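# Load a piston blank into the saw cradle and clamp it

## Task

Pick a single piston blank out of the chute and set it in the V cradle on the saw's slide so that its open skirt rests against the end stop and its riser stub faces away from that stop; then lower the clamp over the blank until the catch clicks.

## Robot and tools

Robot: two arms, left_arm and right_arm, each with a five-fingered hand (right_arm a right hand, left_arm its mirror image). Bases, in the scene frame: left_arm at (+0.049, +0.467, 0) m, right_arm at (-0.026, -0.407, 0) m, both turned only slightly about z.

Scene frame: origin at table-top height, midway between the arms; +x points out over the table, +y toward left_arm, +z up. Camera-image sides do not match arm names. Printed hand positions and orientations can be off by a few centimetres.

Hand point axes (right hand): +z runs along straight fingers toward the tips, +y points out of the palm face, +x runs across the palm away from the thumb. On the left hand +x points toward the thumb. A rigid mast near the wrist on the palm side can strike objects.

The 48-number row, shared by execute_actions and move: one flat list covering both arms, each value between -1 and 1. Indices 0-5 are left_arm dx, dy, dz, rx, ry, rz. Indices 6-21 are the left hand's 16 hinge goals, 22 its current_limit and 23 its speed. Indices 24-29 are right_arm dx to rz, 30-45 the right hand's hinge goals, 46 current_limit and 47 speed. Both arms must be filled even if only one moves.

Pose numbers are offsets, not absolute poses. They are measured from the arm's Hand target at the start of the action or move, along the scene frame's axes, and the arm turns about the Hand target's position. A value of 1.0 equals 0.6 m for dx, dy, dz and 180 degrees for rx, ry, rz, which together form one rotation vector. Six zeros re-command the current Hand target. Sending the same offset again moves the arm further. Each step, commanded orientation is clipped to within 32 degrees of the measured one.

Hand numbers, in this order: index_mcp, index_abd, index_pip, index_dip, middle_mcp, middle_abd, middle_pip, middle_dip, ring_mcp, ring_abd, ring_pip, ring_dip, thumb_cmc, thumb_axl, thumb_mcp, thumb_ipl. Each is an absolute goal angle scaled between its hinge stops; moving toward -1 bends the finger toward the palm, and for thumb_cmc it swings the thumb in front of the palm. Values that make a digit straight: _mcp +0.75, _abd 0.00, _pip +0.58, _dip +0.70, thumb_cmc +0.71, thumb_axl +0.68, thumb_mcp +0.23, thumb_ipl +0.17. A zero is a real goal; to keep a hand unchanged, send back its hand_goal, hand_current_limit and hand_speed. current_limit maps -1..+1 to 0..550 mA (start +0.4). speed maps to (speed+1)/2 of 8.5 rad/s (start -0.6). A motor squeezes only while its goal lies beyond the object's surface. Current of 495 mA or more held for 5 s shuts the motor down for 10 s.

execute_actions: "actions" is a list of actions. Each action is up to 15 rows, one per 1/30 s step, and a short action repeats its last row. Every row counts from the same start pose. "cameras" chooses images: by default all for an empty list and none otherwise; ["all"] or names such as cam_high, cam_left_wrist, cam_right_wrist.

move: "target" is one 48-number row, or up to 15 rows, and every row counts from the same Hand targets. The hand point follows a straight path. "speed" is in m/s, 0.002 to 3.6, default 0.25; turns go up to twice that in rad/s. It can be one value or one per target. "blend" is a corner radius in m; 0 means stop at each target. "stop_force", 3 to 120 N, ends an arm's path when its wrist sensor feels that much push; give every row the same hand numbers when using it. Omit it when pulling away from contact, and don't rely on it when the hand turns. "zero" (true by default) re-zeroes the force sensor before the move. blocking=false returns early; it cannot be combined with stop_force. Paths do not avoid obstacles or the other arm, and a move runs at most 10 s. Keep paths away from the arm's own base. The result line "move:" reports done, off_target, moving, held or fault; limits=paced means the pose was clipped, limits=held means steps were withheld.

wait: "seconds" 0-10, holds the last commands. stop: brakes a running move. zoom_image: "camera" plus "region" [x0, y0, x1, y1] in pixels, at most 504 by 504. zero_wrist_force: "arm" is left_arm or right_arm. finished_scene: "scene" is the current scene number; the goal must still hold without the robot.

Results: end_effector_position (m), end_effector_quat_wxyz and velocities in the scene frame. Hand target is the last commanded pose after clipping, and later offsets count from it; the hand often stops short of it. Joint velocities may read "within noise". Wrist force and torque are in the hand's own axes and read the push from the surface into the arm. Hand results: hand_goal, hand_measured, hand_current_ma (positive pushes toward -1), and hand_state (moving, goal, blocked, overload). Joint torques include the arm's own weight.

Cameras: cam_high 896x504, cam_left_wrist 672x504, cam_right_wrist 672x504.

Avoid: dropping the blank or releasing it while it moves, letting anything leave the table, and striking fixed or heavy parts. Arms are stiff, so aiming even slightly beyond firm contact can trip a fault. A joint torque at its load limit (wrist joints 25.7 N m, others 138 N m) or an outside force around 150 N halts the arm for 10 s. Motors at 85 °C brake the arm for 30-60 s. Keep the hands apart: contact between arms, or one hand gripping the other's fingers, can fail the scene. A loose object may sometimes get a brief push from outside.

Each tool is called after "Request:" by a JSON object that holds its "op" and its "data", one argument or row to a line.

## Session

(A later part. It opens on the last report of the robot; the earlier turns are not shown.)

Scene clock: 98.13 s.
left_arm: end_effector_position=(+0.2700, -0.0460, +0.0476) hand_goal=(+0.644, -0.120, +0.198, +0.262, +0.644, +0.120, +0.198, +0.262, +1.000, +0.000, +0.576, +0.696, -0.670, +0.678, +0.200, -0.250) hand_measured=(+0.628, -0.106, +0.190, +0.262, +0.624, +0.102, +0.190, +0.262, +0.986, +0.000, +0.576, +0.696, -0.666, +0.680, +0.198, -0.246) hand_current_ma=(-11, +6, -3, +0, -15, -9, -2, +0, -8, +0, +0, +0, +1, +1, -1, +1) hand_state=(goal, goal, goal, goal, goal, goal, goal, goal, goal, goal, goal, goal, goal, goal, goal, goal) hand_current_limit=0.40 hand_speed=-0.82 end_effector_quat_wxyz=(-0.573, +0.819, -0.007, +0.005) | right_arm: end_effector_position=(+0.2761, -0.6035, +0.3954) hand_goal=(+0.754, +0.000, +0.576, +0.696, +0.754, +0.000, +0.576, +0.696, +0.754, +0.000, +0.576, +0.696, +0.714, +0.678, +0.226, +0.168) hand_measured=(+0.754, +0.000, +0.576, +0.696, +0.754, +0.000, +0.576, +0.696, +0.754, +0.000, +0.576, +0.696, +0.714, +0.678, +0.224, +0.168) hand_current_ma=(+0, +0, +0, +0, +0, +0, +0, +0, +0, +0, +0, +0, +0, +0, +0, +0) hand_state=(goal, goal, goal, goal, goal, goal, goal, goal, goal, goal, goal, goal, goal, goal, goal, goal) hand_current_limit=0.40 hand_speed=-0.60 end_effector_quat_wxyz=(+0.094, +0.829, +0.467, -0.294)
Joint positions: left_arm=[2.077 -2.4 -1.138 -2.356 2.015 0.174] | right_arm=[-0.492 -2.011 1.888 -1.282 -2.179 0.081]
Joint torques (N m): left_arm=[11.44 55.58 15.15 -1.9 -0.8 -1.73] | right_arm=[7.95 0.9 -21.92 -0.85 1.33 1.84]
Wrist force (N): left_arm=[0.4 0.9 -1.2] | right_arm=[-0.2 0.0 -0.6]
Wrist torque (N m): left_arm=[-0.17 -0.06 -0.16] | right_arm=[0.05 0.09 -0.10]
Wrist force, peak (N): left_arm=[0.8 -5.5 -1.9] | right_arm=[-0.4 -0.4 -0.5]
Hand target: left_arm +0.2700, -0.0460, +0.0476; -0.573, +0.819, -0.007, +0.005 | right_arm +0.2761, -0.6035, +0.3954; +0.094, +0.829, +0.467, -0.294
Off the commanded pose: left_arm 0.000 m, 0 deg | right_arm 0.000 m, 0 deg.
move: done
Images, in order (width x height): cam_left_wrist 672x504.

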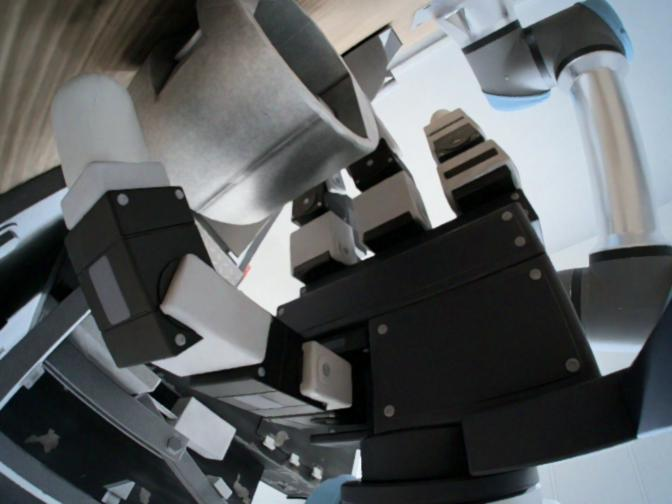

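Request:
{"op": "move", "data": {
  "target": [
    [0,0,0.25,0,0,0, 0.644,-0.12,0.197,0.261,0.644,0.12,0.197,0.261,1.0,0,0.576,0.696,-0.671,0.678,0.2,-0.25,0.4,-0.6, 0,0,0,0,0,0, 0.754,0,0.576,0.696,0.754,0,0.576,0.696,0.754,0,0.576,0.696,0.714,0.678,0.226,0.168,0.4,-0.6],
    [0.05,0.06,0.42,-0.1918,0.1986,-0.4715, 0.644,-0.12,0.197,0.261,0.644,0.12,0.197,0.261,1.0,0,0.576,0.696,-0.671,0.678,0.2,-0.25,0.4,-0.6, 0,0,0,0,0,0, 0.754,0,0.576,0.696,0.754,0,0.576,0.696,0.754,0,0.576,0.696,0.714,0.678,0.226,0.168,0.4,-0.6]
  ],
  "speed": [0.15,0.4],
  "blend": [0.03,0]
}}

Request:
{"op": "move", "data": {
  "target": [-0.0633,-0.0727,-0.17,-0.1987,-0.1919,-0.4716, 0.644,-0.12,0.197,0.261,0.644,0.12,0.197,0.261,1.0,0,0.576,0.696,-0.671,0.678,0.2,-0.25,0.4,-0.6, 0,0,0,0,0,0, 0.754,0,0.576,0.696,0.754,0,0.576,0.696,0.754,0,0.576,0.696,0.714,0.678,0.226,0.168,0.4,-0.6],
  "speed": 0.4,
  "cameras": ["cam_high","cam_left_wrist"]
}}

Request:
{"op": "zoom_image", "data": {
  "camera": "cam_high",
  "region": [280, 180, 400, 300]
}}

Scene clock: 108.97 s.
left_arm: end_effector_position=(+0.3000, -0.0099, +0.2996) hand_goal=(+0.644, -0.120, +0.198, +0.262, +0.644, +0.120, +0.198, +0.262, +1.000, +0.000, +0.576, +0.696, -0.670, +0.678, +0.200, -0.250) hand_measured=(+0.638, -0.106, +0.194, +0.262, +0.634, +0.102, +0.194, +0.262, +0.986, +0.000, +0.576, +0.696, -0.668, +0.680, +0.198, -0.248) hand_current_ma=(-2, +6, -1, +0, -4, -9, -1, +0, -8, +0, +0, +0, +0, +1, -1, +0) hand_state=(goal, goal, goal, goal, goal, goal, goal, goal, goal, goal, goal, goal, goal, goal, goal, goal) hand_current_limit=0.40 hand_speed=-0.60 end_effector_quat_wxyz=(-0.152, +0.685, -0.696, +0.154) | right_arm: end_effector_position=(+0.2761, -0.6035, +0.3954) hand_goal=(+0.754, +0.000, +0.576, +0.696, +0.754, +0.000, +0.576, +0.696, +0.754, +0.000, +0.576, +0.696, +0.714, +0.678, +0.226, +0.168) hand_measured=(+0.754, +0.000, +0.576, +0.696, +0.754, +0.000, +0.576, +0.696, +0.754, +0.000, +0.576, +0.696, +0.714, +0.678, +0.224, +0.168) hand_current_ma=(+0, +0, +0, +0, +0, +0, +0, +0, +0, +0, +0, +0, +0, +0, +0, +0) hand_state=(goal, goal, goal, goal, goal, goal, goal, goal, goal, goal, goal, goal, goal, goal, goal, goal) hand_current_limit=0.40 hand_speed=-0.60 end_effector_quat_wxyz=(+0.094, +0.829, +0.467, -0.294)
Joint positions: left_arm=[2.357 -1.597 -1.734 -1.072 1.884 2.373] | right_arm=[-0.492 -2.011 1.888 -1.282 -2.179 0.081]
Joint torques (N m): left_arm=[-11.44 17.41 29.53 2.48 0.11 1.64] | right_arm=[8.39 -0.23 -25.72 -0.75 1.26 1.59]
Wrist force (N): left_arm=[0.5 0.8 -0.2] | right_arm=[-0.1 -0.4 -0.6]
Wrist torque (N m): left_arm=[-0.01 0.06 -0.01] | right_arm=[0.00 0.06 -0.09]
Wrist force, peak (N): left_arm=[0.6 2.2 -0.8] | right_arm=[-0.5 0.1 -0.7]
Hand target: left_arm +0.3000, -0.0100, +0.2996; -0.152, +0.685, -0.696, +0.154 | right_arm +0.2761, -0.6035, +0.3954; +0.094, +0.829, +0.467, -0.294
Off the commanded pose: left_arm 0.000 m, 0 deg | right_arm 0.000 m, 0 deg.
move: done

Scene clock: 111.67 s.
left_arm: end_effector_position=(+0.2621, -0.0535, +0.1976) hand_goal=(+0.644, -0.120, +0.198, +0.262, +0.644, +0.120, +0.198, +0.262, +1.000, +0.000, +0.576, +0.696, -0.670, +0.678, +0.200, -0.250) hand_measured=(+0.638, -0.106, +0.194, +0.262, +0.634, +0.102, +0.194, +0.262, +0.986, +0.000, +0.576, +0.696, -0.668, +0.680, +0.198, -0.248) hand_current_ma=(-2, +6, -1, +0, -4, -9, -1, +0, -8, +0, +0, +0, +0, +0, -1, +0) hand_state=(goal, goal, goal, goal, goal, goal, goal, goal, goal, goal, goal, goal, goal, goal, goal, goal) hand_current_limit=0.40 hand_speed=-0.60 end_effector_quat_wxyz=(-0.005, +0.006, +0.819, -0.573) | right_arm: end_effector_position=(+0.2761, -0.6035, +0.3954) hand_goal=(+0.754, +0.000, +0.576, +0.696, +0.754, +0.000, +0.576, +0.696, +0.754, +0.000, +0.576, +0.696, +0.714, +0.678, +0.226, +0.168) hand_measured=(+0.754, +0.000, +0.576, +0.696, +0.754, +0.000, +0.576, +0.696, +0.754, +0.000, +0.576, +0.696, +0.714, +0.678, +0.224, +0.168) hand_current_ma=(+0, +0, +0, +0, +0, +0, +0, +0, +0, +0, +0, +0, +0, +0, +0, +0) hand_state=(goal, goal, goal, goal, goal, goal, goal, goal, goal, goal, goal, goal, goal, goal, goal, goal) hand_current_limit=0.40 hand_speed=-0.60 end_effector_quat_wxyz=(+0.094, +0.829, +0.467, -0.294)
Joint positions: left_arm=[2.572 -1.782 -2.254 0.323 0.685 3.603] | right_arm=[-0.492 -2.011 1.888 -1.282 -2.179 0.081]
Joint torques (N m): left_arm=[-12.34 27.55 22.11 2.27 -1.59 0.18] | right_arm=[9.76 0.87 -25.85 -0.88 1.52 1.71]
Wrist force (N): left_arm=[0.5 0.5 -0.8] | right_arm=[-0.1 0.0 -0.4]
Wrist torque (N m): left_arm=[-0.24 -0.08 -0.09] | right_arm=[0.04 0.06 -0.08]
Wrist force, peak (N): left_arm=[0.5 0.8 -1.2] | right_arm=[-0.1 0.1 -0.9]
Hand target: left_arm +0.2620, -0.0536, +0.1976; -0.005, +0.006, +0.819, -0.573 | right_arm +0.2761, -0.6035, +0.3954; +0.094, +0.829, +0.467, -0.294
Off the commanded pose: left_arm 0.000 m, 0 deg | right_arm 0.000 m, 0 deg.
move: done
Images, in order (width x height): cam_high 896x504, cam_left_wrist 672x504.

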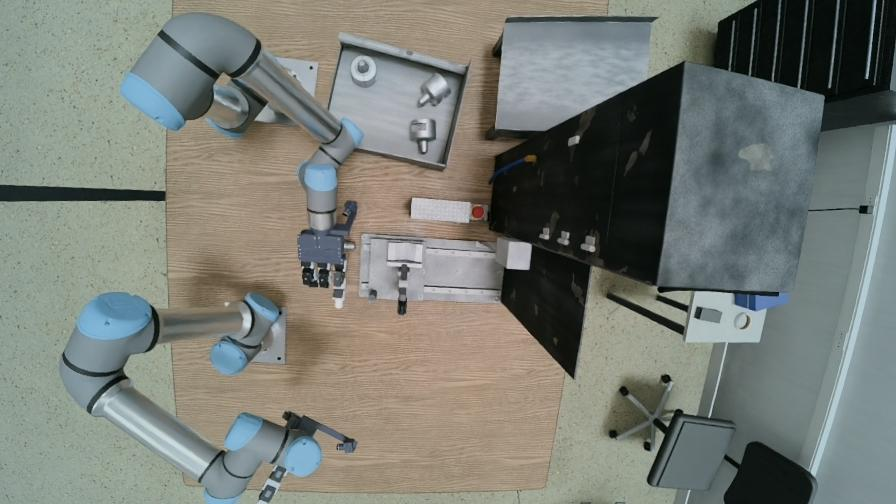

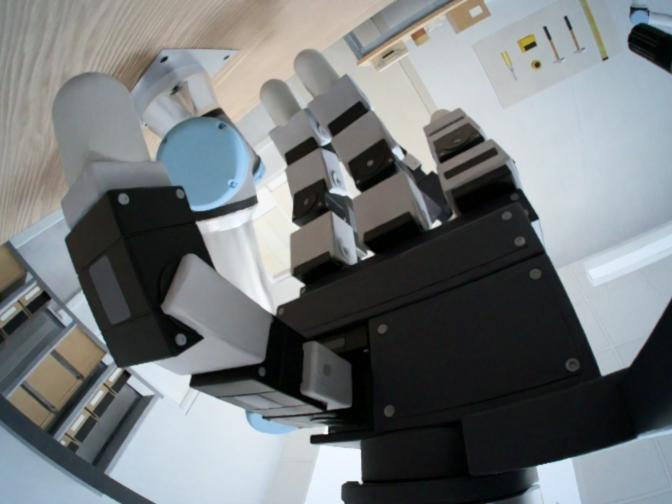

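Scaled by 4.200 from the camera's 896x504 image, which has a finer 1280x720 frame.

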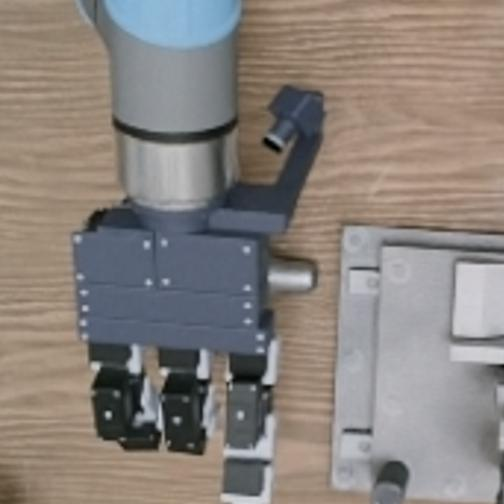

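Request:
{"op": "move", "data": {
  "target": [0,0.003,-0.2493,0,0,0, 0.644,-0.12,0.197,0.261,0.644,0.12,0.197,0.261,1.0,0,0.576,0.696,-0.671,0.678,0.2,-0.25,0.4,-0.2, 0,0,0,0,0,0, 0.754,0,0.576,0.696,0.754,0,0.576,0.696,0.754,0,0.576,0.696,0.714,0.678,0.226,0.168,0.4,-0.6],
  "speed": 0.1,
  "stop_force": 6,
  "cameras": ["cam_left_wrist"]
}}

Request:
{"op": "move", "data": {
  "target": [0,0,0,0,0,0, 0.52,-0.12,-0.25,0.2,0.52,0.12,-0.25,0.2,1.0,0,0.576,0.696,-0.671,0.678,-0.18,-0.3,0.4,-0.75, 0,0,0,0,0,0, 0.754,0,0.576,0.696,0.754,0,0.576,0.696,0.754,0,0.576,0.696,0.714,0.678,0.226,0.168,0.4,-0.6],
  "cameras": ["cam_left_wrist"]
}}

Scene clock: 114.83 s.
left_arm: end_effector_position=(+0.2618, -0.0517, +0.0583) hand_goal=(+0.644, -0.120, +0.198, +0.262, +0.644, +0.120, +0.198, +0.262, +1.000, +0.000, +0.576, +0.696, -0.670, +0.678, +0.200, -0.250) hand_measured=(+0.636, -0.106, +0.194, +0.262, +0.634, +0.102, +0.194, +0.262, +0.988, +0.000, +0.576, +0.696, -0.668, +0.680, +0.198, -0.248) hand_current_ma=(-3, +7, -1, +0, -5, -10, -1, +0, -7, +0, +0, +0, +0, +0, -1, +0) hand_state=(goal, goal, goal, goal, goal, goal, goal, goal, goal, goal, goal, goal, goal, goal, goal, goal) hand_current_limit=0.40 hand_speed=-0.20 end_effector_quat_wxyz=(-0.006, +0.006, +0.820, -0.573) | right_arm: end_effector_position=(+0.2761, -0.6035, +0.3954) hand_goal=(+0.754, +0.000, +0.576, +0.696, +0.754, +0.000, +0.576, +0.696, +0.754, +0.000, +0.576, +0.696, +0.714, +0.678, +0.226, +0.168) hand_measured=(+0.754, +0.000, +0.576, +0.696, +0.754, +0.000, +0.576, +0.696, +0.754, +0.000, +0.576, +0.696, +0.714, +0.678, +0.224, +0.168) hand_current_ma=(+0, +0, +0, +0, +0, +0, +0, +0, +0, +0, +0, +0, +0, +0, +0, +0) hand_state=(goal, goal, goal, goal, goal, goal, goal, goal, goal, goal, goal, goal, goal, goal, goal, goal) hand_current_limit=0.40 hand_speed=-0.60 end_effector_quat_wxyz=(+0.094, +0.829, +0.467, -0.294)
Joint positions: left_arm=[2.576 -2.167 -2.303 0.752 0.682 3.607] | right_arm=[-0.492 -2.011 1.888 -1.282 -2.179 0.081]
Joint torques (N m): left_arm=[-0.4 31.97 7.06 2.95 -0.85 -0.18] | right_arm=[9.29 0.77 -27.38 -1.09 1.23 1.87]
Wrist force (N): left_arm=[0.3 2.4 -1.1] | right_arm=[-0.1 -0.4 -0.3]
Wrist torque (N m): left_arm=[0.03 -0.06 -0.30] | right_arm=[-0.02 0.05 -0.09]
Wrist force, peak (N): left_arm=[0.4 4.4 0.5] | right_arm=[-0.6 -0.2 -0.7]
Hand target: left_arm +0.2618, -0.0517, +0.0583; -0.006, +0.006, +0.820, -0.573 (not the last commanded pose) | right_arm +0.2761, -0.6035, +0.3954; +0.094, +0.829, +0.467, -0.294
Off the commanded pose: left_arm 0.010 m, 0 deg | right_arm 0.000 m, 0 deg.
FORCE FAULT: contact force on the left arm reached its limit, and that arm stopped. The contact can be on any part of that arm, not only on its tool. That arm's remaining commands of this call were not run. That arm is still stopped at the end of this call. That arm stays stopped for about 10 more seconds. Until then a move that you send moves the other arm only, and its call returns only when the move has ended. Once the stop has ended, the next robot result says so. If the stop ends while you think or write, that arm runs what you send next, counted from a new Hand target: where the arm stands when the stop ends. While its stop runs, that arm, its gripper or tool too, takes no new command. Until it ends, the stop uses up actions while you think or wait. An arm that is not stopped still takes commands.
move: fault (left_arm)
Images, in order (width x height): cam_left_wrist 672x504.

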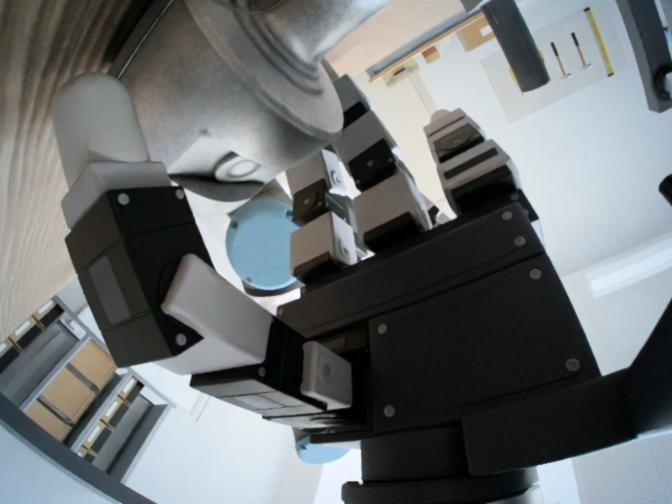

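not run: an earlier result of this reply reported a stop or a fault. Calls in your next reply go to the robot.

Request:
{"op": "wait", "data": {
  "seconds": 6,
  "cameras": ["cam_high"]
}}

Request:
{"op": "zoom_image", "data": {
  "camera": "cam_high",
  "region": [280, 80, 440, 240]
}}

Scene clock: 128.07 s.
left_arm: end_effector_position=(+0.2618, -0.0517, +0.0583) hand_goal=(+0.644, -0.120, +0.198, +0.262, +0.644, +0.120, +0.198, +0.262, +1.000, +0.000, +0.576, +0.696, -0.670, +0.678, +0.200, -0.250) hand_measured=(+0.636, -0.106, +0.194, +0.262, +0.634, +0.102, +0.194, +0.262, +0.988, +0.000, +0.576, +0.696, -0.668, +0.680, +0.198, -0.248) hand_current_ma=(-3, +7, -1, +0, -5, -10, -1, +0, -7, +0, +0, +0, +0, +0, -1, +0) hand_state=(goal, goal, goal, goal, goal, goal, goal, goal, goal, goal, goal, goal, goal, goal, goal, goal) hand_current_limit=0.40 hand_speed=-0.20 end_effector_quat_wxyz=(-0.006, +0.006, +0.820, -0.573) | right_arm: end_effector_position=(+0.2761, -0.6035, +0.3954) hand_goal=(+0.754, +0.000, +0.576, +0.696, +0.754, +0.000, +0.576, +0.696, +0.754, +0.000, +0.576, +0.696, +0.714, +0.678, +0.226, +0.168) hand_measured=(+0.754, +0.000, +0.576, +0.696, +0.754, +0.000, +0.576, +0.696, +0.754, +0.000, +0.576, +0.696, +0.714, +0.678, +0.224, +0.168) hand_current_ma=(+0, +0, +0, +0, +0, +0, +0, +0, +0, +0, +0, +0, +0, +0, +0, +0) hand_state=(goal, goal, goal, goal, goal, goal, goal, goal, goal, goal, goal, goal, goal, goal, goal, goal) hand_current_limit=0.40 hand_speed=-0.60 end_effector_quat_wxyz=(+0.094, +0.829, +0.467, -0.294)
Joint positions: left_arm=[2.576 -2.167 -2.303 0.752 0.682 3.607] | right_arm=[-0.492 -2.011 1.888 -1.282 -2.179 0.081]
Joint torques (N m): left_arm=[0.32 31.16 6.94 2.95 -0.76 0.04] | right_arm=[9.07 0.1 -29.56 -1.06 1.18 1.79]
Wrist force (N): left_arm=[0.2 2.3 -1.0] | right_arm=[-0.2 0.0 -0.5]
Wrist torque (N m): left_arm=[-0.01 -0.04 -0.30] | right_arm=[0.04 0.08 -0.10]
Wrist force, peak (N): left_arm=[0.1 2.7 -1.2] | right_arm=[-0.3 -0.4 -0.7]
Hand target: left_arm +0.2618, -0.0517, +0.0583; -0.006, +0.006, +0.820, -0.573 (not the last commanded pose) | right_arm +0.2761, -0.6035, +0.3954; +0.094, +0.829, +0.467, -0.294
Off the commanded pose: left_arm 0.010 m, 0 deg | right_arm 0.000 m, 0 deg.
FORCE FAULT, CONTINUED: the left arm's stop, for the force fault that an earlier result reported, is over. The rest of the stop counts as 20 of the actions that you can send in this scene. That arm's target is now where it stood when the stop ended, not its last command. That arm accepts commands again.
wait: 6.00 s; at rest from the start
Images, in order (width x height): cam_high 896x504.

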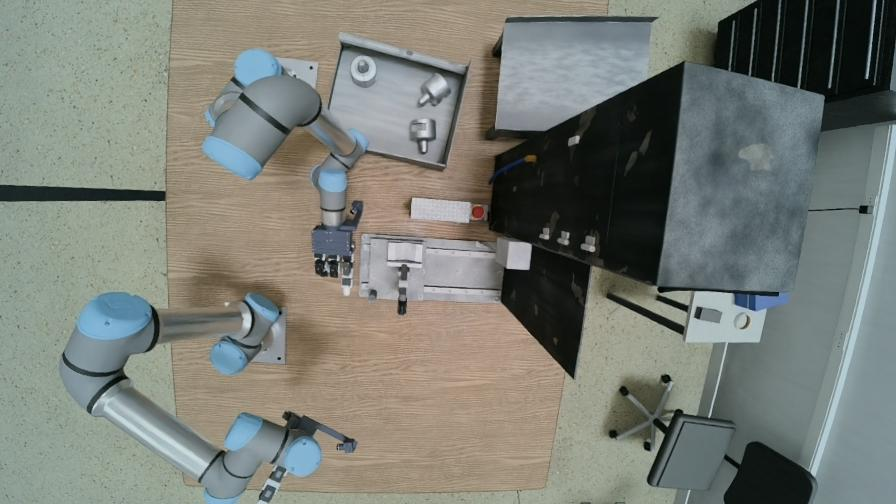

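Scaled by 3.150 from the camera's 896x504 image, which has a finer 1280x720 frame.

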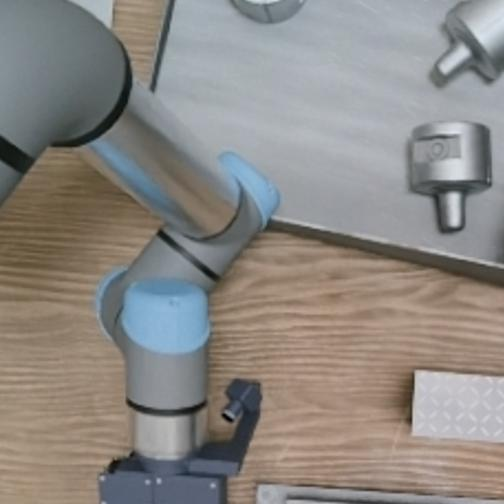

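Request:
{"op": "move", "data": {
  "target": [0,0,0.0085,0,0,0, 0.644,-0.12,0.197,0.261,0.644,0.12,0.197,0.261,1.0,0,0.576,0.696,-0.671,0.678,0.2,-0.25,0.4,-0.5, 0,0,0,0,0,0, 0.754,0,0.576,0.696,0.754,0,0.576,0.696,0.754,0,0.576,0.696,0.714,0.678,0.226,0.168,0.4,-0.6],
  "speed": 0.03
}}

Request:
{"op": "move", "data": {
  "target": [0,0,0,0,0,0, 0.54,-0.12,-0.2,0.2,0.54,0.12,-0.2,0.2,1.0,0,0.576,0.696,-0.671,0.678,-0.05,-0.3,0.1,-0.8, 0,0,0,0,0,0, 0.754,0,0.576,0.696,0.754,0,0.576,0.696,0.754,0,0.576,0.696,0.714,0.678,0.226,0.168,0.4,-0.6],
  "cameras": ["cam_left_wrist"]
}}

Scene clock: 130.53 s.
left_arm: end_effector_position=(+0.2618, -0.0517, +0.0635) hand_goal=(+0.644, -0.120, +0.198, +0.262, +0.644, +0.120, +0.198, +0.262, +1.000, +0.000, +0.576, +0.696, -0.670, +0.678, +0.200, -0.250) hand_measured=(+0.636, -0.106, +0.194, +0.262, +0.634, +0.102, +0.194, +0.262, +0.988, +0.000, +0.576, +0.696, -0.668, +0.680, +0.198, -0.248) hand_current_ma=(-3, +7, -1, +0, -5, -10, -1, +0, -7, +0, +0, +0, +0, +0, -1, +0) hand_state=(goal, goal, goal, goal, goal, goal, goal, goal, goal, goal, goal, goal, goal, goal, goal, goal) hand_current_limit=0.40 hand_speed=-0.50 end_effector_quat_wxyz=(-0.006, +0.006, +0.820, -0.573) | right_arm: end_effector_position=(+0.2761, -0.6035, +0.3954) hand_goal=(+0.754, +0.000, +0.576, +0.696, +0.754, +0.000, +0.576, +0.696, +0.754, +0.000, +0.576, +0.696, +0.714, +0.678, +0.226, +0.168) hand_measured=(+0.754, +0.000, +0.576, +0.696, +0.754, +0.000, +0.576, +0.696, +0.754, +0.000, +0.576, +0.696, +0.714, +0.678, +0.224, +0.168) hand_current_ma=(+0, +0, +0, +0, +0, +0, +0, +0, +0, +0, +0, +0, +0, +0, +0, +0) hand_state=(goal, goal, goal, goal, goal, goal, goal, goal, goal, goal, goal, goal, goal, goal, goal, goal) hand_current_limit=0.40 hand_speed=-0.60 end_effector_quat_wxyz=(+0.094, +0.829, +0.467, -0.294)
Joint positions: left_arm=[2.576 -2.151 -2.304 0.737 0.682 3.607] | right_arm=[-0.492 -2.011 1.888 -1.282 -2.179 0.081]
Joint torques (N m): left_arm=[0.47 26.89 1.26 3.24 -0.82 -1.27] | right_arm=[7.25 0.19 -29.99 -0.85 1.2 1.75]
Wrist force (N): left_arm=[0.1 2.4 -1.0] | right_arm=[-0.1 -0.1 -0.3]
Wrist torque (N m): left_arm=[0.01 -0.03 -0.31] | right_arm=[0.01 0.05 -0.09]
Wrist force, peak (N): left_arm=[0.2 2.5 -1.3] | right_arm=[0.1 0.1 -0.8]
Hand target: left_arm +0.2618, -0.0517, +0.0634; -0.006, +0.006, +0.820, -0.573 | right_arm +0.2761, -0.6035, +0.3954; +0.094, +0.829, +0.467, -0.294
Off the commanded pose: left_arm 0.000 m, 0 deg | right_arm 0.000 m, 0 deg.
move: done

Scene clock: 131.37 s.
left_arm: end_effector_position=(+0.2618, -0.0517, +0.0634) hand_goal=(+0.540, -0.120, -0.200, +0.200, +0.540, +0.120, -0.200, +0.200, +1.000, +0.000, +0.576, +0.696, -0.670, +0.678, -0.050, -0.300) hand_measured=(+0.586, -0.122, -0.080, +0.224, +0.592, +0.122, -0.094, +0.228, +0.988, +0.000, +0.576, +0.696, -0.668, +0.680, +0.116, -0.248) hand_current_ma=(+64, +0, +286, +18, +79, +0, +227, +25, -7, +0, +0, +0, +0, +0, +302, +117) hand_state=(blocked, goal, blocked, blocked, blocked, goal, blocked, blocked, goal, goal, goal, goal, goal, goal, blocked, blocked) hand_current_limit=0.10 hand_speed=-0.80 end_effector_quat_wxyz=(-0.006, +0.006, +0.820, -0.573) | right_arm: end_effector_position=(+0.2761, -0.6035, +0.3954) hand_goal=(+0.754, +0.000, +0.576, +0.696, +0.754, +0.000, +0.576, +0.696, +0.754, +0.000, +0.576, +0.696, +0.714, +0.678, +0.226, +0.168) hand_measured=(+0.754, +0.000, +0.576, +0.696, +0.754, +0.000, +0.576, +0.696, +0.754, +0.000, +0.576, +0.696, +0.714, +0.678, +0.224, +0.168) hand_current_ma=(+0, +0, +0, +0, +0, +0, +0, +0, +0, +0, +0, +0, +0, +0, +0, +0) hand_state=(goal, goal, goal, goal, goal, goal, goal, goal, goal, goal, goal, goal, goal, goal, goal, goal) hand_current_limit=0.40 hand_speed=-0.60 end_effector_quat_wxyz=(+0.094, +0.829, +0.467, -0.294)
Joint positions: left_arm=[2.576 -2.151 -2.304 0.737 0.682 3.607] | right_arm=[-0.492 -2.011 1.888 -1.282 -2.179 0.081]
Joint torques (N m): left_arm=[0.17 27.86 5.4 4.6 -0.92 -1.35] | right_arm=[8.95 -0.25 -28.75 -1 1.34 1.88]
Wrist force (N): left_arm=[-0.1 5.7 0.9] | right_arm=[-0.4 -0.3 -0.8]
Wrist torque (N m): left_arm=[0.10 -0.05 -0.28] | right_arm=[0.03 0.11 -0.11]
Wrist force, peak (N): left_arm=[-0.4 5.8 0.9] | right_arm=[-0.4 -0.3 -0.8]
Hand target: left_arm +0.2618, -0.0517, +0.0634; -0.006, +0.006, +0.820, -0.573 | right_arm +0.2761, -0.6035, +0.3954; +0.094, +0.829, +0.467, -0.294
Off the commanded pose: left_arm 0.000 m, 0 deg | right_arm 0.000 m, 0 deg.
move: done
Images, in order (width x height): cam_left_wrist 672x504.

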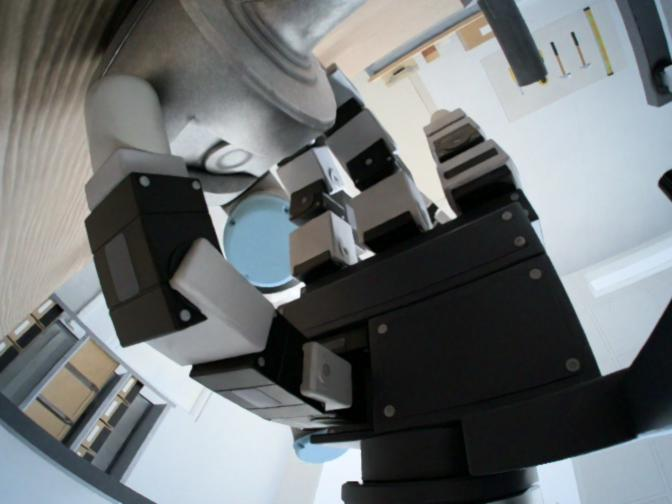

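Request:
{"op": "move", "data": {
  "target": [0,0,0,0,0,0, 0.45,-0.12,-0.3,0.15,0.45,0.12,-0.3,0.15,1.0,0,0.576,0.696,-0.671,0.678,-0.2,-0.4,0.6,-0.75, 0,0,0,0,0,0, 0.754,0,0.576,0.696,0.754,0,0.576,0.696,0.754,0,0.576,0.696,0.714,0.678,0.226,0.168,0.4,-0.6]
}}

Request:
{"op": "move", "data": {
  "target": [0,0,0.008,0,0,0, 0.45,-0.12,-0.3,0.15,0.45,0.12,-0.3,0.15,1.0,0,0.576,0.696,-0.671,0.678,-0.2,-0.4,0.6,-0.75, 0,0,0,0,0,0, 0.754,0,0.576,0.696,0.754,0,0.576,0.696,0.754,0,0.576,0.696,0.714,0.678,0.226,0.168,0.4,-0.6],
  "speed": 0.02,
  "cameras": ["cam_left_wrist"]
}}

Scene clock: 134.50 s.
left_arm: end_effector_position=(+0.2618, -0.0517, +0.0634) hand_goal=(+0.450, -0.120, -0.300, +0.150, +0.450, +0.120, -0.300, +0.150, +1.000, +0.000, +0.576, +0.696, -0.670, +0.678, -0.200, -0.400) hand_measured=(+0.586, -0.124, -0.092, +0.216, +0.592, +0.124, -0.114, +0.228, +0.988, +0.000, +0.576, +0.696, -0.668, +0.680, +0.118, -0.248) hand_current_ma=(+393, -1, +440, +107, +425, +1, +440, +139, -7, +0, +0, +0, +0, +0, +440, +440) hand_state=(blocked, goal, blocked, blocked, blocked, goal, blocked, blocked, goal, goal, goal, goal, goal, goal, blocked, blocked) hand_current_limit=0.60 hand_speed=-0.75 end_effector_quat_wxyz=(-0.006, +0.006, +0.820, -0.573) | right_arm: end_effector_position=(+0.2761, -0.6035, +0.3954) hand_goal=(+0.754, +0.000, +0.576, +0.696, +0.754, +0.000, +0.576, +0.696, +0.754, +0.000, +0.576, +0.696, +0.714, +0.678, +0.226, +0.168) hand_measured=(+0.754, +0.000, +0.576, +0.696, +0.754, +0.000, +0.576, +0.696, +0.754, +0.000, +0.576, +0.696, +0.714, +0.678, +0.224, +0.168) hand_current_ma=(+0, +0, +0, +0, +0, +0, +0, +0, +0, +0, +0, +0, +0, +0, +0, +0) hand_state=(goal, goal, goal, goal, goal, goal, goal, goal, goal, goal, goal, goal, goal, goal, goal, goal) hand_current_limit=0.40 hand_speed=-0.60 end_effector_quat_wxyz=(+0.094, +0.829, +0.467, -0.294)
Joint positions: left_arm=[2.576 -2.151 -2.304 0.737 0.682 3.607] | right_arm=[-0.492 -2.011 1.888 -1.282 -2.179 0.081]
Joint torques (N m): left_arm=[0.24 39.45 13.04 4.49 -0.9 -1.43] | right_arm=[8.35 -0.51 -29.04 -0.95 1.32 1.69]
Wrist force (N): left_arm=[-0.2 5.2 1.4] | right_arm=[-0.1 -0.1 -0.1]
Wrist torque (N m): left_arm=[0.11 0.02 -0.33] | right_arm=[0.01 0.04 -0.08]
Wrist force, peak (N): left_arm=[-0.2 5.9 1.0] | right_arm=[-0.6 -0.4 -0.5]
Hand target: left_arm +0.2618, -0.0517, +0.0634; -0.006, +0.006, +0.820, -0.573 | right_arm +0.2761, -0.6035, +0.3954; +0.094, +0.829, +0.467, -0.294
Off the commanded pose: left_arm 0.000 m, 0 deg | right_arm 0.000 m, 0 deg.
move: done

Scene clock: 135.20 s.
left_arm: end_effector_position=(+0.2618, -0.0517, +0.0683) hand_goal=(+0.450, -0.120, -0.300, +0.150, +0.450, +0.120, -0.300, +0.150, +1.000, +0.000, +0.576, +0.696, -0.670, +0.678, -0.200, -0.400) hand_measured=(+0.586, -0.120, -0.152, +0.212, +0.586, +0.120, -0.168, +0.228, +0.988, +0.000, +0.576, +0.696, -0.660, +0.682, +0.156, -0.248) hand_current_ma=(+391, +0, +410, +92, +394, +0, +334, +139, -7, +0, +0, +0, +5, +1, +440, +440) hand_state=(blocked, goal, blocked, blocked, blocked, goal, blocked, blocked, goal, goal, goal, goal, goal, goal, blocked, blocked) hand_current_limit=0.60 hand_speed=-0.75 end_effector_quat_wxyz=(-0.006, +0.006, +0.820, -0.573) | right_arm: end_effector_position=(+0.2761, -0.6035, +0.3954) hand_goal=(+0.754, +0.000, +0.576, +0.696, +0.754, +0.000, +0.576, +0.696, +0.754, +0.000, +0.576, +0.696, +0.714, +0.678, +0.226, +0.168) hand_measured=(+0.754, +0.000, +0.576, +0.696, +0.754, +0.000, +0.576, +0.696, +0.754, +0.000, +0.576, +0.696, +0.714, +0.678, +0.224, +0.168) hand_current_ma=(+0, +0, +0, +0, +0, +0, +0, +0, +0, +0, +0, +0, +0, +0, +0, +0) hand_state=(goal, goal, goal, goal, goal, goal, goal, goal, goal, goal, goal, goal, goal, goal, goal, goal) hand_current_limit=0.40 hand_speed=-0.60 end_effector_quat_wxyz=(+0.094, +0.829, +0.467, -0.294)
Joint positions: left_arm=[2.576 -2.136 -2.305 0.723 0.682 3.607] | right_arm=[-0.492 -2.011 1.888 -1.282 -2.179 0.081]
Joint torques (N m): left_arm=[0.29 28.77 2.08 3.63 -1 -1.28] | right_arm=[8.89 -0.79 -28.54 -1.01 1.39 1.84]
Wrist force (N): left_arm=[0.1 6.9 0.5] | right_arm=[-0.5 -0.2 -0.7]
Wrist torque (N m): left_arm=[0.10 -0.03 -0.35] | right_arm=[0.03 0.12 -0.12]
Wrist force, peak (N): left_arm=[0.0 7.1 0.7] | right_arm=[-0.6 -0.5 -0.5]
Hand target: left_arm +0.2618, -0.0517, +0.0682; -0.006, +0.006, +0.820, -0.573 | right_arm +0.2761, -0.6035, +0.3954; +0.094, +0.829, +0.467, -0.294
Off the commanded pose: left_arm 0.000 m, 0 deg | right_arm 0.000 m, 0 deg.
move: done
Images, in order (width x height): cam_left_wrist 672x504.

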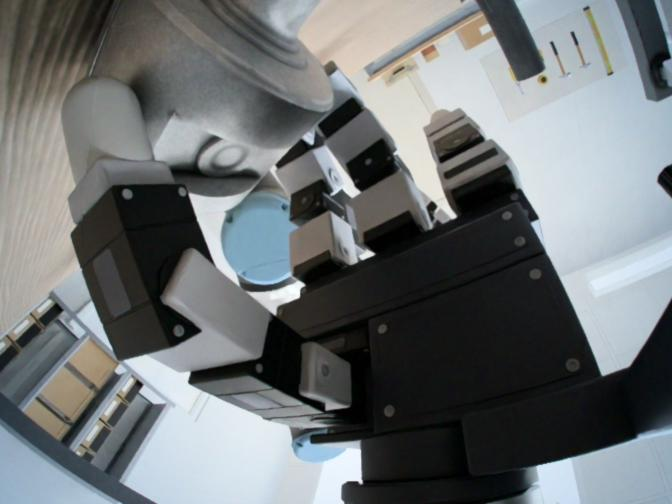

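Request:
{"op": "move", "data": {
  "target": [
    [0,0,-0.0083,0,0,0, 0.54,-0.12,-0.2,0.2,0.54,0.12,-0.2,0.2,1.0,0,0.576,0.696,-0.671,0.678,-0.05,-0.3,0.1,-0.8, 0,0,0,0,0,0, 0.754,0,0.576,0.696,0.754,0,0.576,0.696,0.754,0,0.576,0.696,0.714,0.678,0.226,0.168,0.4,-0.6],
    [-0.0,-0.167,-0.0083,0,0,0, 0.54,-0.12,-0.2,0.2,0.54,0.12,-0.2,0.2,1.0,0,0.576,0.696,-0.671,0.678,-0.05,-0.3,0.1,-0.8, 0,0,0,0,0,0, 0.754,0,0.576,0.696,0.754,0,0.576,0.696,0.754,0,0.576,0.696,0.714,0.678,0.226,0.168,0.4,-0.6]
  ],
  "speed": [0.03,0.06],
  "cameras": ["cam_left_wrist","cam_high"]
}}

Scene clock: 139.83 s.
left_arm: end_effector_position=(+0.2616, -0.1519, +0.0631) hand_goal=(+0.540, -0.120, -0.200, +0.200, +0.540, +0.120, -0.200, +0.200, +1.000, +0.000, +0.576, +0.696, -0.670, +0.678, -0.050, -0.300) hand_measured=(+0.590, -0.116, -0.150, +0.222, +0.582, +0.114, -0.168, +0.218, +0.988, +0.000, +0.574, +0.696, -0.626, +0.696, +0.164, -0.248) hand_current_ma=(+73, +1, +64, +15, +56, -1, +31, +12, -7, +0, +0, +0, +53, +17, +303, +118) hand_state=(blocked, goal, blocked, blocked, moving, goal, blocked, goal, goal, goal, goal, goal, blocked, goal, blocked, blocked) hand_current_limit=0.10 hand_speed=-0.80 end_effector_quat_wxyz=(-0.006, +0.006, +0.820, -0.573) end_effector_velocity=(+0.000, +0.002, +0.002) end_effector_angular_velocity=(-0.003, -0.004, -0.001) | right_arm: end_effector_position=(+0.2761, -0.6035, +0.3954) hand_goal=(+0.754, +0.000, +0.576, +0.696, +0.754, +0.000, +0.576, +0.696, +0.754, +0.000, +0.576, +0.696, +0.714, +0.678, +0.226, +0.168) hand_measured=(+0.754, +0.000, +0.576, +0.696, +0.754, +0.000, +0.576, +0.696, +0.754, +0.000, +0.576, +0.696, +0.714, +0.678, +0.224, +0.168) hand_current_ma=(+0, +0, +0, +0, +0, +0, +0, +0, +0, +0, +0, +0, +0, +0, +0, +0) hand_state=(goal, goal, goal, goal, goal, goal, goal, goal, goal, goal, goal, goal, goal, goal, goal, goal) hand_current_limit=0.40 hand_speed=-0.60 end_effector_quat_wxyz=(+0.094, +0.829, +0.467, -0.294)
Joint positions: left_arm=[2.398 -2.257 -2.034 0.667 0.836 3.476] | right_arm=[-0.492 -2.011 1.888 -1.282 -2.179 0.081]
Joint velocities: left_arm=[0.003 0.004 -0.005 0.004 -0.004 0.004] | right_arm=[within noise]
Joint torques (N m): left_arm=[11.79 47.98 4.7 4.5 -2.72 1.82] | right_arm=[7.76 -0.73 -27.49 -1.09 1.33 1.88]
Wrist force (N): left_arm=[1.0 2.9 -1.4] | right_arm=[0.0 -0.3 -0.3]
Wrist torque (N m): left_arm=[-0.03 -0.09 -0.12] | right_arm=[-0.01 0.04 -0.09]
Wrist force, peak (N): left_arm=[2.1 3.9 -5.8] | right_arm=[-0.3 -0.1 -0.9]
Hand target: left_arm +0.2618, -0.1519, +0.0632; -0.006, +0.006, +0.820, -0.573 | right_arm +0.2761, -0.6035, +0.3954; +0.094, +0.829, +0.467, -0.294
Off the commanded pose: left_arm 0.000 m, 0 deg | right_arm 0.000 m, 0 deg.
move: done
Images, in order (width x height): cam_high 896x504, cam_left_wrist 672x504.

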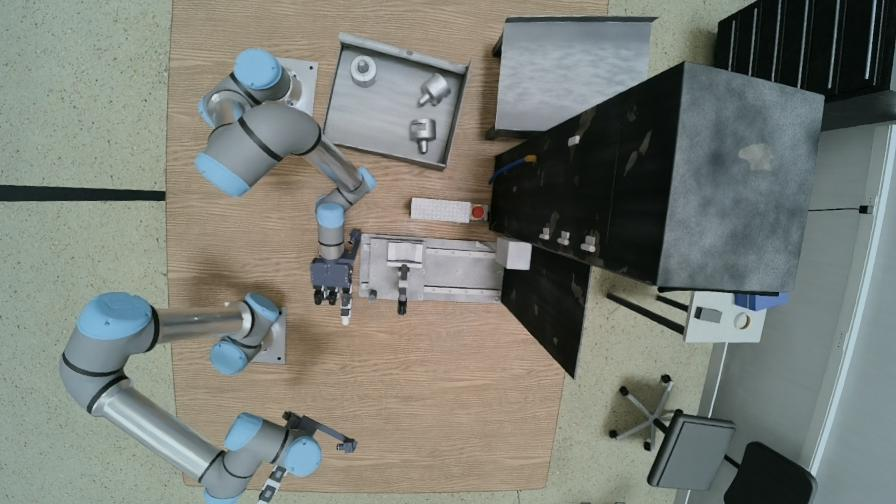

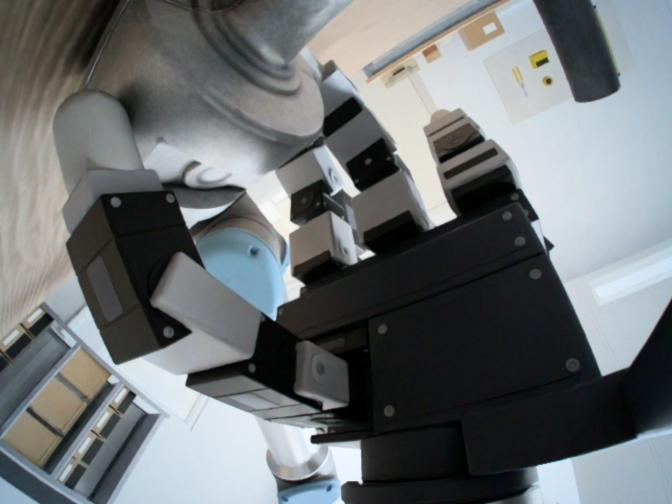

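Request:
{"op": "move", "data": {
  "target": [0,0,0,0,0,0, 0.644,-0.12,0.197,0.261,0.644,0.12,0.197,0.261,1.0,0,0.576,0.696,-0.671,0.678,0.2,-0.25,0.4,-0.7, 0,0,0,0,0,0, 0.754,0,0.576,0.696,0.754,0,0.576,0.696,0.754,0,0.576,0.696,0.714,0.678,0.226,0.168,0.4,-0.6]
}}

Request:
{"op": "move", "data": {
  "target": [0,0,-0.024,0,0,0, 0.644,-0.12,0.197,0.261,0.644,0.12,0.197,0.261,1.0,0,0.576,0.696,-0.671,0.678,0.2,-0.25,0.4,-0.5, 0,0,0,0,0,0, 0.754,0,0.576,0.696,0.754,0,0.576,0.696,0.754,0,0.576,0.696,0.714,0.678,0.226,0.168,0.4,-0.6],
  "speed": 0.03,
  "stop_force": 5
}}

Request:
{"op": "move", "data": {
  "target": [0,0,0,0,0,0, 0.52,-0.12,-0.25,0.2,0.52,0.12,-0.25,0.2,1.0,0,0.576,0.696,-0.671,0.678,-0.18,-0.3,0.4,-0.75, 0,0,0,0,0,0, 0.754,0,0.576,0.696,0.754,0,0.576,0.696,0.754,0,0.576,0.696,0.714,0.678,0.226,0.168,0.4,-0.6],
  "cameras": ["cam_left_wrist"]
}}

Scene clock: 142.73 s.
left_arm: end_effector_position=(+0.2618, -0.1519, +0.0632) hand_goal=(+0.644, -0.120, +0.198, +0.262, +0.644, +0.120, +0.198, +0.262, +1.000, +0.000, +0.576, +0.696, -0.670, +0.678, +0.200, -0.250) hand_measured=(+0.628, -0.106, +0.190, +0.260, +0.624, +0.102, +0.192, +0.260, +0.988, +0.000, +0.574, +0.696, -0.666, +0.680, +0.198, -0.246) hand_current_ma=(-10, +6, -3, +0, -14, -9, -2, +0, -7, +0, +0, +0, +1, +1, -1, +1) hand_state=(goal, goal, goal, goal, goal, goal, goal, goal, goal, goal, goal, goal, goal, goal, goal, goal) hand_current_limit=0.40 hand_speed=-0.70 end_effector_quat_wxyz=(-0.006, +0.006, +0.820, -0.573) | right_arm: end_effector_position=(+0.2761, -0.6035, +0.3954) hand_goal=(+0.754, +0.000, +0.576, +0.696, +0.754, +0.000, +0.576, +0.696, +0.754, +0.000, +0.576, +0.696, +0.714, +0.678, +0.226, +0.168) hand_measured=(+0.754, +0.000, +0.576, +0.696, +0.754, +0.000, +0.576, +0.696, +0.754, +0.000, +0.576, +0.696, +0.714, +0.678, +0.224, +0.168) hand_current_ma=(+0, +0, +0, +0, +0, +0, +0, +0, +0, +0, +0, +0, +0, +0, +0, +0) hand_state=(goal, goal, goal, goal, goal, goal, goal, goal, goal, goal, goal, goal, goal, goal, goal, goal) hand_current_limit=0.40 hand_speed=-0.60 end_effector_quat_wxyz=(+0.094, +0.829, +0.467, -0.294)
Joint positions: left_arm=[2.398 -2.257 -2.034 0.667 0.835 3.477] | right_arm=[-0.492 -2.011 1.888 -1.282 -2.179 0.081]
Joint torques (N m): left_arm=[11.29 45.45 8.78 3.48 -2.39 1.65] | right_arm=[9.04 -1.6 -29.1 -0.91 1.26 1.63]
Wrist force (N): left_arm=[0.1 2.4 -1.0] | right_arm=[-0.1 0.0 -0.3]
Wrist torque (N m): left_arm=[0.01 -0.03 -0.19] | right_arm=[0.03 0.06 -0.09]
Wrist force, peak (N): left_arm=[1.8 2.6 -3.7] | right_arm=[-0.6 -0.4 -0.5]
Hand target: left_arm +0.2618, -0.1519, +0.0632; -0.006, +0.006, +0.820, -0.573 | right_arm +0.2761, -0.6035, +0.3954; +0.094, +0.829, +0.467, -0.294
Off the commanded pose: left_arm 0.000 m, 0 deg | right_arm 0.000 m, 0 deg.
move: done

Scene clock: 144.00 s.
left_arm: end_effector_position=(+0.2618, -0.1519, +0.0488) hand_goal=(+0.644, -0.120, +0.198, +0.262, +0.644, +0.120, +0.198, +0.262, +1.000, +0.000, +0.576, +0.696, -0.670, +0.678, +0.200, -0.250) hand_measured=(+0.628, -0.106, +0.190, +0.260, +0.624, +0.102, +0.192, +0.260, +0.988, +0.000, +0.574, +0.696, -0.666, +0.680, +0.198, -0.246) hand_current_ma=(-10, +6, -3, +0, -14, -9, -2, +0, -7, +0, +0, +0, +1, +1, -1, +1) hand_state=(goal, goal, goal, goal, goal, goal, goal, goal, goal, goal, goal, goal, goal, goal, goal, goal) hand_current_limit=0.40 hand_speed=-0.50 end_effector_quat_wxyz=(-0.006, +0.006, +0.820, -0.573) | right_arm: end_effector_position=(+0.2761, -0.6035, +0.3954) hand_goal=(+0.754, +0.000, +0.576, +0.696, +0.754, +0.000, +0.576, +0.696, +0.754, +0.000, +0.576, +0.696, +0.714, +0.678, +0.226, +0.168) hand_measured=(+0.754, +0.000, +0.576, +0.696, +0.754, +0.000, +0.576, +0.696, +0.754, +0.000, +0.576, +0.696, +0.714, +0.678, +0.224, +0.168) hand_current_ma=(+0, +0, +0, +0, +0, +0, +0, +0, +0, +0, +0, +0, +0, +0, +0, +0) hand_state=(goal, goal, goal, goal, goal, goal, goal, goal, goal, goal, goal, goal, goal, goal, goal, goal) hand_current_limit=0.40 hand_speed=-0.60 end_effector_quat_wxyz=(+0.094, +0.829, +0.467, -0.294)
Joint positions: left_arm=[2.398 -2.291 -2.031 0.699 0.835 3.477] | right_arm=[-0.492 -2.011 1.888 -1.282 -2.179 0.081]
Joint torques (N m): left_arm=[8.66 47.74 4.25 1.05 -2.43 -1.61] | right_arm=[7.18 -1.22 -30.06 -1.11 1.26 1.63]
Wrist force (N): left_arm=[0.2 2.2 -1.3] | right_arm=[-0.4 -0.1 -0.6]
Wrist torque (N m): left_arm=[0.01 -0.06 -0.19] | right_arm=[0.04 0.11 -0.11]
Wrist force, peak (N): left_arm=[0.2 2.6 -1.3] | right_arm=[-0.3 -0.4 -0.6]
Hand target: left_arm +0.2618, -0.1519, +0.0488; -0.006, +0.006, +0.820, -0.573 | right_arm +0.2761, -0.6035, +0.3954; +0.094, +0.829, +0.467, -0.294
Off the commanded pose: left_arm 0.000 m, 0 deg | right_arm 0.000 m, 0 deg.
move: done

Scene clock: 144.87 s.
left_arm: end_effector_position=(+0.2618, -0.1519, +0.0488) hand_goal=(+0.520, -0.120, -0.250, +0.200, +0.520, +0.120, -0.250, +0.200, +1.000, +0.000, +0.576, +0.696, -0.670, +0.678, -0.180, -0.300) hand_measured=(+0.584, -0.126, -0.084, +0.226, +0.590, +0.122, -0.114, +0.236, +0.988, +0.000, +0.574, +0.696, -0.660, +0.680, +0.086, -0.238) hand_current_ma=(+111, -1, +384, +21, +129, +0, +350, +38, -7, +0, +0, +0, +4, +1, +385, +155) hand_state=(blocked, goal, blocked, blocked, blocked, goal, blocked, blocked, goal, goal, goal, goal, goal, goal, blocked, blocked) hand_current_limit=0.40 hand_speed=-0.75 end_effector_quat_wxyz=(-0.006, +0.006, +0.820, -0.573) | right_arm: end_effector_position=(+0.2761, -0.6035, +0.3954) hand_goal=(+0.754, +0.000, +0.576, +0.696, +0.754, +0.000, +0.576, +0.696, +0.754, +0.000, +0.576, +0.696, +0.714, +0.678, +0.226, +0.168) hand_measured=(+0.754, +0.000, +0.576, +0.696, +0.754, +0.000, +0.576, +0.696, +0.754, +0.000, +0.576, +0.696, +0.714, +0.678, +0.224, +0.168) hand_current_ma=(+0, +0, +0, +0, +0, +0, +0, +0, +0, +0, +0, +0, +0, +0, +0, +0) hand_state=(goal, goal, goal, goal, goal, goal, goal, goal, goal, goal, goal, goal, goal, goal, goal, goal) hand_current_limit=0.40 hand_speed=-0.60 end_effector_quat_wxyz=(+0.094, +0.829, +0.467, -0.294)
Joint positions: left_arm=[2.398 -2.291 -2.031 0.698 0.835 3.477] | right_arm=[-0.492 -2.011 1.888 -1.282 -2.179 0.081]
Joint torques (N m): left_arm=[6.21 43.1 5.42 3.77 -1.14 -1.72] | right_arm=[8.42 -1.61 -29.52 -0.83 1.37 1.83]
Wrist force (N): left_arm=[0.2 5.5 1.1] | right_arm=[0.2 0.1 -0.6]
Wrist torque (N m): left_arm=[0.10 -0.07 -0.20] | right_arm=[0.07 0.04 -0.05]
Wrist force, peak (N): left_arm=[0.0 5.6 1.0] | right_arm=[0.3 -0.2 -0.6]
Hand target: left_arm +0.2618, -0.1519, +0.0488; -0.006, +0.006, +0.820, -0.573 | right_arm +0.2761, -0.6035, +0.3954; +0.094, +0.829, +0.467, -0.294
Off the commanded pose: left_arm 0.000 m, 0 deg | right_arm 0.000 m, 0 deg.
move: done
Images, in order (width x height): cam_left_wrist 672x504.

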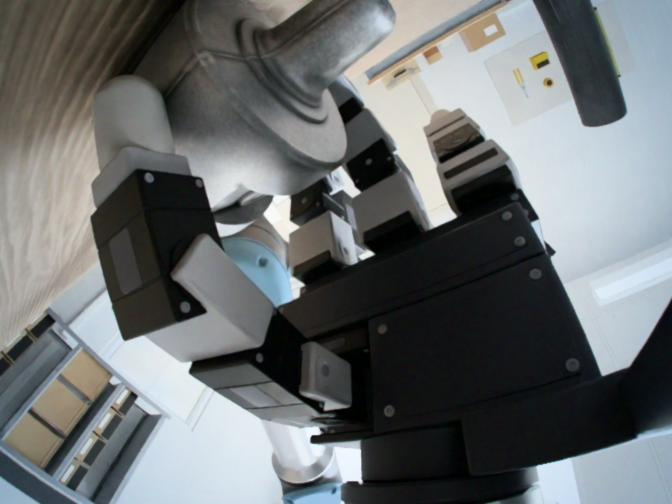

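Request:
{"op": "move", "data": {
  "target": [0,0,0,0,0,0, 0.45,-0.12,-0.3,0.15,0.45,0.12,-0.3,0.15,1.0,0,0.576,0.696,-0.671,0.678,-0.2,-0.4,0.6,-0.7, 0,0,0,0,0,0, 0.754,0,0.576,0.696,0.754,0,0.576,0.696,0.754,0,0.576,0.696,0.714,0.678,0.226,0.168,0.4,-0.6]
}}

Request:
{"op": "move", "data": {
  "target": [0,0,0.03,0,0,0, 0.45,-0.12,-0.3,0.15,0.45,0.12,-0.3,0.15,1.0,0,0.576,0.696,-0.671,0.678,-0.2,-0.4,0.6,-0.7, 0,0,0,0,0,0, 0.754,0,0.576,0.696,0.754,0,0.576,0.696,0.754,0,0.576,0.696,0.714,0.678,0.226,0.168,0.4,-0.6],
  "speed": 0.05,
  "cameras": ["cam_left_wrist"]
}}

Scene clock: 146.93 s.
left_arm: end_effector_position=(+0.2618, -0.1519, +0.0488) hand_goal=(+0.450, -0.120, -0.300, +0.150, +0.450, +0.120, -0.300, +0.150, +1.000, +0.000, +0.576, +0.696, -0.670, +0.678, -0.200, -0.400) hand_measured=(+0.584, -0.128, -0.110, +0.212, +0.590, +0.126, -0.150, +0.234, +0.988, +0.000, +0.574, +0.696, -0.660, +0.682, +0.104, -0.238) hand_current_ma=(+381, -2, +439, +96, +414, +1, +417, +158, -7, +0, +0, +0, +4, +1, +440, +440) hand_state=(blocked, goal, blocked, blocked, blocked, goal, blocked, blocked, goal, goal, goal, goal, goal, goal, blocked, blocked) hand_current_limit=0.60 hand_speed=-0.70 end_effector_quat_wxyz=(-0.006, +0.006, +0.820, -0.573) | right_arm: end_effector_position=(+0.2761, -0.6035, +0.3954) hand_goal=(+0.754, +0.000, +0.576, +0.696, +0.754, +0.000, +0.576, +0.696, +0.754, +0.000, +0.576, +0.696, +0.714, +0.678, +0.226, +0.168) hand_measured=(+0.754, +0.000, +0.576, +0.696, +0.754, +0.000, +0.576, +0.696, +0.754, +0.000, +0.576, +0.696, +0.714, +0.678, +0.224, +0.168) hand_current_ma=(+0, +0, +0, +0, +0, +0, +0, +0, +0, +0, +0, +0, +0, +0, +0, +0) hand_state=(goal, goal, goal, goal, goal, goal, goal, goal, goal, goal, goal, goal, goal, goal, goal, goal) hand_current_limit=0.40 hand_speed=-0.60 end_effector_quat_wxyz=(+0.094, +0.829, +0.467, -0.294)
Joint positions: left_arm=[2.398 -2.291 -2.031 0.699 0.835 3.477] | right_arm=[-0.492 -2.011 1.888 -1.282 -2.179 0.081]
Joint torques (N m): left_arm=[1.57 36.05 10.23 4.96 1.28 -1.8] | right_arm=[8.16 -2.05 -28.34 -1.11 1.21 1.95]
Wrist force (N): left_arm=[0.3 5.6 0.9] | right_arm=[-0.3 0.2 -0.3]
Wrist torque (N m): left_arm=[0.09 -0.03 -0.19] | right_arm=[0.04 0.08 -0.09]
Wrist force, peak (N): left_arm=[0.4 5.9 0.7] | right_arm=[-0.2 0.2 -0.8]
Hand target: left_arm +0.2618, -0.1519, +0.0488; -0.006, +0.006, +0.820, -0.573 | right_arm +0.2761, -0.6035, +0.3954; +0.094, +0.829, +0.467, -0.294
Off the commanded pose: left_arm 0.000 m, 0 deg | right_arm 0.000 m, 0 deg.
move: done

Scene clock: 147.70 s.
left_arm: end_effector_position=(+0.2618, -0.1518, +0.0668) hand_goal=(+0.450, -0.120, -0.300, +0.150, +0.450, +0.120, -0.300, +0.150, +1.000, +0.000, +0.576, +0.696, -0.670, +0.678, -0.200, -0.400) hand_measured=(+0.584, -0.128, -0.134, +0.210, +0.586, +0.128, -0.164, +0.234, +0.988, +0.000, +0.574, +0.696, -0.658, +0.682, +0.118, -0.238) hand_current_ma=(+380, -3, +440, +92, +391, +3, +352, +157, -7, +0, +0, +0, +5, +1, +440, +440) hand_state=(blocked, goal, blocked, blocked, blocked, goal, blocked, blocked, goal, goal, goal, goal, goal, goal, blocked, blocked) hand_current_limit=0.60 hand_speed=-0.70 end_effector_quat_wxyz=(-0.006, +0.006, +0.820, -0.573) end_effector_velocity=(-0.001, +0.000, -0.002) end_effector_angular_velocity=(-0.001, +0.000, -0.001) | right_arm: end_effector_position=(+0.2761, -0.6035, +0.3954) hand_goal=(+0.754, +0.000, +0.576, +0.696, +0.754, +0.000, +0.576, +0.696, +0.754, +0.000, +0.576, +0.696, +0.714, +0.678, +0.226, +0.168) hand_measured=(+0.754, +0.000, +0.576, +0.696, +0.754, +0.000, +0.576, +0.696, +0.754, +0.000, +0.576, +0.696, +0.714, +0.678, +0.224, +0.168) hand_current_ma=(+0, +0, +0, +0, +0, +0, +0, +0, +0, +0, +0, +0, +0, +0, +0, +0) hand_state=(goal, goal, goal, goal, goal, goal, goal, goal, goal, goal, goal, goal, goal, goal, goal, goal) hand_current_limit=0.40 hand_speed=-0.60 end_effector_quat_wxyz=(+0.094, +0.829, +0.467, -0.294)
Joint positions: left_arm=[2.398 -2.248 -2.035 0.659 0.835 3.477] | right_arm=[-0.492 -2.011 1.888 -1.282 -2.179 0.081]
Joint velocities: left_arm=[0 -0.004 0 0.005 -0.001 0] | right_arm=[within noise]
Joint torques (N m): left_arm=[-0.44 35.17 9.37 5.1 0.56 0] | right_arm=[8.49 -2.29 -29.59 -1.21 1.35 1.74]
Wrist force (N): left_arm=[0.4 7.0 0.7] | right_arm=[-0.4 0.0 -0.6]
Wrist torque (N m): left_arm=[0.05 -0.07 -0.19] | right_arm=[0.04 0.10 -0.10]
Wrist force, peak (N): left_arm=[0.0 7.5 0.8] | right_arm=[-0.1 0.0 -0.8]
Hand target: left_arm +0.2618, -0.1519, +0.0668; -0.006, +0.006, +0.820, -0.573 | right_arm +0.2761, -0.6035, +0.3954; +0.094, +0.829, +0.467, -0.294
Off the commanded pose: left_arm 0.000 m, 0 deg | right_arm 0.000 m, 0 deg.
move: done
Images, in order (width x height): cam_left_wrist 672x504.

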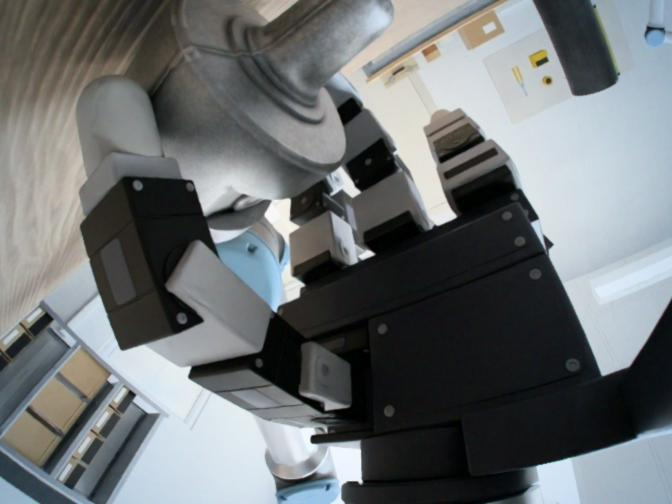

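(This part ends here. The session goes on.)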